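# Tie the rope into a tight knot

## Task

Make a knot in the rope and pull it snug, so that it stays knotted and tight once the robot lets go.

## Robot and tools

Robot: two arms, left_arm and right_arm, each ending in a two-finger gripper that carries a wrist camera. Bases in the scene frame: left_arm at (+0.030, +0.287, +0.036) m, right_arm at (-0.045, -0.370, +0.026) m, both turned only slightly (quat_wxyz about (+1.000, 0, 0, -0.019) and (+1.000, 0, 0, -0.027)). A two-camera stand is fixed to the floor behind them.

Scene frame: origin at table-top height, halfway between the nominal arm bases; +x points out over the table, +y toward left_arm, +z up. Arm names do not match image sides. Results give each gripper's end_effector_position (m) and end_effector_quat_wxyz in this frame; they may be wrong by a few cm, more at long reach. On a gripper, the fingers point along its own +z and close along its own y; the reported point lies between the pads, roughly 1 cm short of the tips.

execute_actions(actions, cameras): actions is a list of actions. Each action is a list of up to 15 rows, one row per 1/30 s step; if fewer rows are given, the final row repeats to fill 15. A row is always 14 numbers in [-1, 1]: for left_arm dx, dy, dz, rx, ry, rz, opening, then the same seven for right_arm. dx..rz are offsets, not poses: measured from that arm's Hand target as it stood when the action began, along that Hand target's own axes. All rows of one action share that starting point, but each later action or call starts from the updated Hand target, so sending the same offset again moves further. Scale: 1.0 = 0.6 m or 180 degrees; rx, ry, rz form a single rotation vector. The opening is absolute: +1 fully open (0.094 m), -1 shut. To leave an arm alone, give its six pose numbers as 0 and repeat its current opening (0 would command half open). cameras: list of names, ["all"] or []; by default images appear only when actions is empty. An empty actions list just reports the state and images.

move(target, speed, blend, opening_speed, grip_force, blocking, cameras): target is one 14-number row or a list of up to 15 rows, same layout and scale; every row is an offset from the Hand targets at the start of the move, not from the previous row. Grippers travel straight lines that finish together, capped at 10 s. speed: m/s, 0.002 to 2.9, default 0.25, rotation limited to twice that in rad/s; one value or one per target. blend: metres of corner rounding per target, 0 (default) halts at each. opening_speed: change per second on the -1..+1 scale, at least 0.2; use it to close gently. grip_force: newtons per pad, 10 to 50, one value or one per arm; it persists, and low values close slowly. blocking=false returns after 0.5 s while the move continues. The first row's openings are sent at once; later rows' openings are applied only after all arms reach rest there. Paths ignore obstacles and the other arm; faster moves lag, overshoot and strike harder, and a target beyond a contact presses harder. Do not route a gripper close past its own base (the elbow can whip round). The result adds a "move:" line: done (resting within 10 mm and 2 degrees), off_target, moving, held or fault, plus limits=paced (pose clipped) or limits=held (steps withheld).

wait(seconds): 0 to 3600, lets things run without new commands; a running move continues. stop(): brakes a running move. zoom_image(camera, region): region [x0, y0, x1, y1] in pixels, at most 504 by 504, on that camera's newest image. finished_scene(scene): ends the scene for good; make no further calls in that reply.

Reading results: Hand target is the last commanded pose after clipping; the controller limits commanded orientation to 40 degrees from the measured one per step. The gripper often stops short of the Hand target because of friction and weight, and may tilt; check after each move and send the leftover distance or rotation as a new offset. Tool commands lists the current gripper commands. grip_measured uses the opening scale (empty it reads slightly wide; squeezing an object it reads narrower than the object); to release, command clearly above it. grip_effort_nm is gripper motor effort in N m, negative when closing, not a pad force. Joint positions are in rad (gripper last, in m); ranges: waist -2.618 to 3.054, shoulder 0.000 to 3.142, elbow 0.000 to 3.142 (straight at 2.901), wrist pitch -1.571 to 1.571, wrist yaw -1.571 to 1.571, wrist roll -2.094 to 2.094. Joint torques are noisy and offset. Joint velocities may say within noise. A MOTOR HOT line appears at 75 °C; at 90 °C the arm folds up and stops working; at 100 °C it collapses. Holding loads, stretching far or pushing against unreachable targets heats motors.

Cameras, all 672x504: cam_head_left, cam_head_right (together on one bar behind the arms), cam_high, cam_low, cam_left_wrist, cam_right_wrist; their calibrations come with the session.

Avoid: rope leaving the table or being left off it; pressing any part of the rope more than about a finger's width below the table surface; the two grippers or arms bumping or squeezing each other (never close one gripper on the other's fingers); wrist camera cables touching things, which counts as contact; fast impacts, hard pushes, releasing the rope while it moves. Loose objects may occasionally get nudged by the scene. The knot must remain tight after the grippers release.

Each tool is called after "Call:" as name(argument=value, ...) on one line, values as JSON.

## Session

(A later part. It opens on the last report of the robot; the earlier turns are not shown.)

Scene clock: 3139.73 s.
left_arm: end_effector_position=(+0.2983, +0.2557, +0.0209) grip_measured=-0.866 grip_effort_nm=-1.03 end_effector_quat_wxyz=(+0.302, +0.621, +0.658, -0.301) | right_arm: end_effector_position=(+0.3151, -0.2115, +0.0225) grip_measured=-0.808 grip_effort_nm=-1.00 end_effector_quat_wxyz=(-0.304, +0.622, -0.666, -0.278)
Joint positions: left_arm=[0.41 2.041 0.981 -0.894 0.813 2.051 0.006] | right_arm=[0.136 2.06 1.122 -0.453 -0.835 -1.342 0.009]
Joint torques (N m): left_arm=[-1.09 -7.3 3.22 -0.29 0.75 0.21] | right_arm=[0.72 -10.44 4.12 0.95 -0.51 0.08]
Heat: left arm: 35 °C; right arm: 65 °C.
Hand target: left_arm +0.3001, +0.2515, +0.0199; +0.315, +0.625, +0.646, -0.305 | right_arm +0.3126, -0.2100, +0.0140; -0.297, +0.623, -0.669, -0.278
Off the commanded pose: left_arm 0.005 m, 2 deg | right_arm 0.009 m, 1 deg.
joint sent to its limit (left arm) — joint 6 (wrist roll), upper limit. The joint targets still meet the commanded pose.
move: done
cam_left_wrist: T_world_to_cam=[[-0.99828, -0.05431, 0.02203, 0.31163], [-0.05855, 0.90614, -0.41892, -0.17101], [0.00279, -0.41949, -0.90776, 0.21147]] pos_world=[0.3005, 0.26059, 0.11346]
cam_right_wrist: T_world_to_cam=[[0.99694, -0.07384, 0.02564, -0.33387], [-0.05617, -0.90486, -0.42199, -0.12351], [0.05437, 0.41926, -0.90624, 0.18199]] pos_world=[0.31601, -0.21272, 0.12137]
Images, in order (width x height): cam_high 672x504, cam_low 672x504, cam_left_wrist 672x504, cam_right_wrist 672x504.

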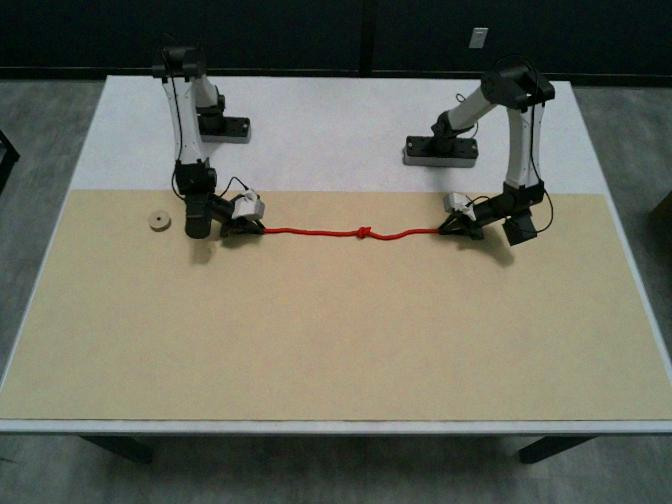

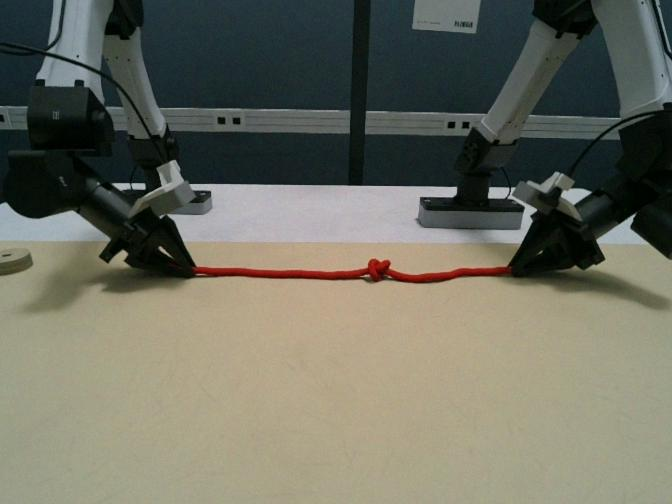

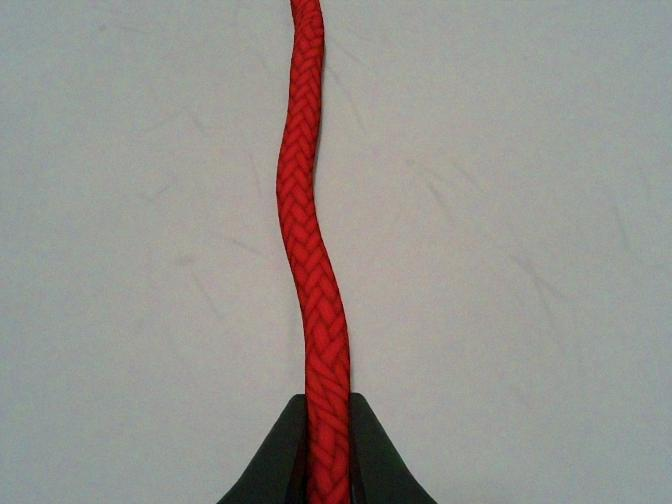

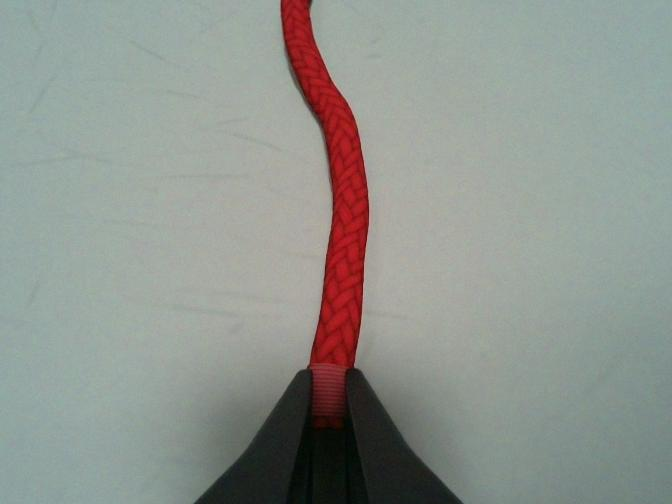

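Call:
move(target=[[0,0,0,0,0,0,-0.5,0,0,0,0,0,0,-0.5],[-0.1052,0,-0.0819,0,0,0,-0.5,-0.0991,0,-0.0892,0,0,0,-0.5]], speed=0.1, opening_speed=0.3, cameras=["cam_high","cam_low","cam_right_wrist","cam_left_wrist"])

Scene clock: 3152.73 s.
left_arm: end_effector_position=(+0.2941, +0.2534, +0.0863) grip_measured=-0.502 grip_effort_nm=0.11 end_effector_quat_wxyz=(+0.298, +0.614, +0.660, -0.313) | right_arm: end_effector_position=(+0.3103, -0.2121, +0.0835) grip_measured=-0.503 grip_effort_nm=0.18 end_effector_quat_wxyz=(-0.294, +0.616, -0.673, -0.285)
Joint positions: left_arm=[0.41 1.882 1.063 -1.166 0.817 2.051 0.023] | right_arm=[0.136 1.928 1.217 -0.704 -0.833 -1.333 0.023]
Joint torques (N m): left_arm=[-1.18 -10.58 6.57 -0.72 0.71 0.21] | right_arm=[0.77 -13.27 7.45 0.48 -0.53 -0.01]
Heat: left arm: 35 °C; right arm: 62 °C.
Hand target: left_arm +0.3002, +0.2513, +0.0999; +0.315, +0.624, +0.646, -0.306 | right_arm +0.3127, -0.2100, +0.0940; +0.297, -0.623, +0.669, +0.278
Off the commanded pose: left_arm 0.015 m, 3 deg | right_arm 0.011 m, 1 deg.
joint sent to its limit (left arm) — joint 6 (wrist roll), upper limit. The joint targets still meet the commanded pose.
move: off_target (left_arm, right_arm)
cam_left_wrist: T_world_to_cam=[[-0.9973, -0.05526, 0.04831, 0.30354], [-0.07071, 0.89986, -0.43041, -0.13574], [-0.01969, -0.43266, -0.90134, 0.27928]] pos_world=[0.29862, 0.25975, 0.17864]
cam_right_wrist: T_world_to_cam=[[0.99676, -0.08032, -0.00456, -0.32948], [-0.07491, -0.90599, -0.41663, -0.09352], [0.02933, 0.41562, -0.90907, 0.245]] pos_world=[0.31422, -0.21302, 0.18225]
Images, in order (width x height): cam_high 672x504, cam_low 672x504, cam_left_wrist 672x504, cam_right_wrist 672x504.

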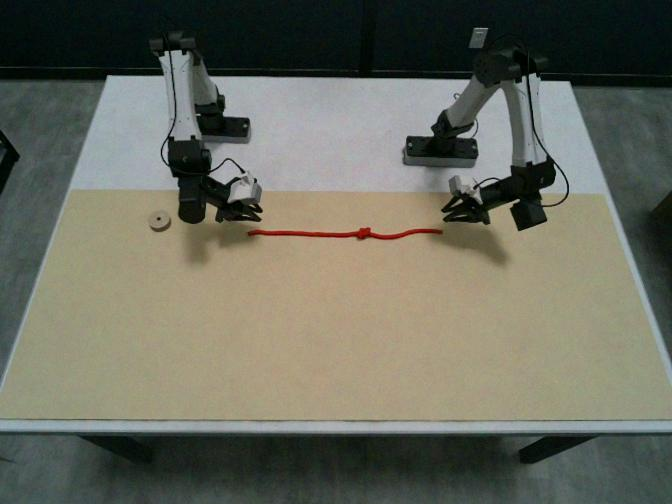

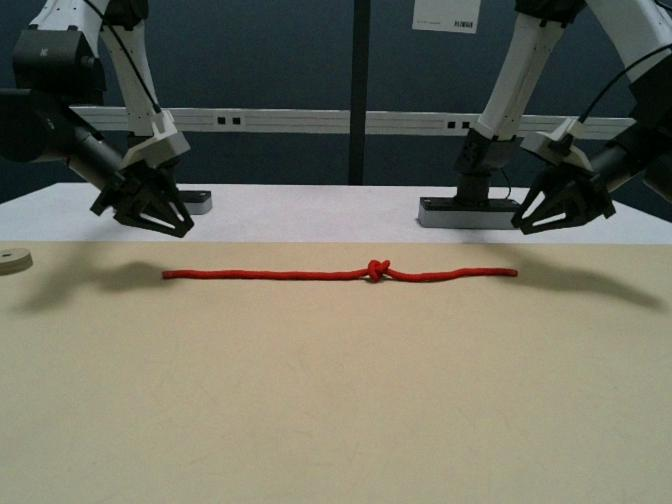

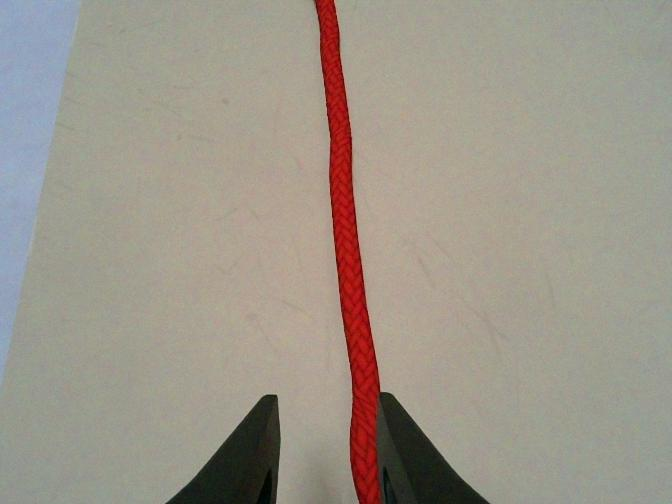

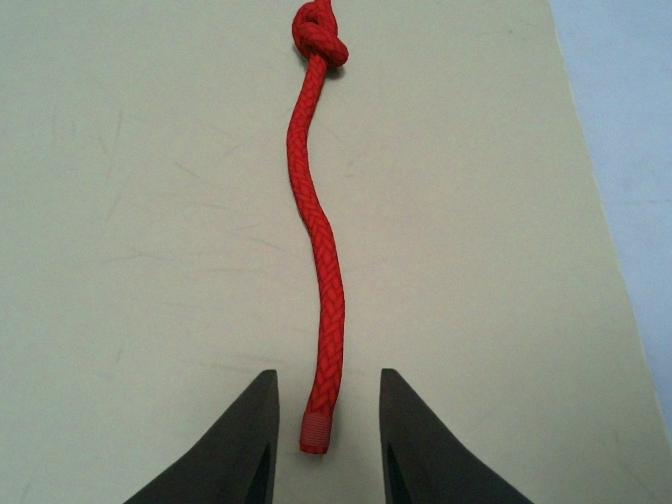

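Call:
zoom_image(camera="cam_low", region=[340, 240, 420, 300])

Call:
zoom_image(camera="cam_right_wrist", region=[260, 0, 400, 105])

Scaled by 6.300 from the camera's image (finer frame: 960x720).

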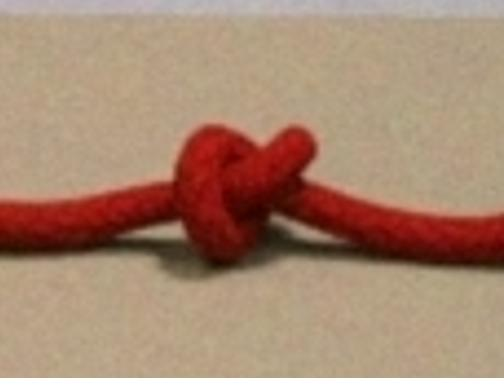

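Scaled by 3.600 from the camera's image (finer frame: 960x720).

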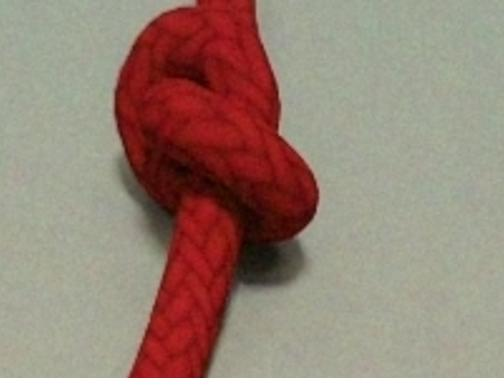

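Call:
finished_scene(scene=2)

The scene is finished: the task was done.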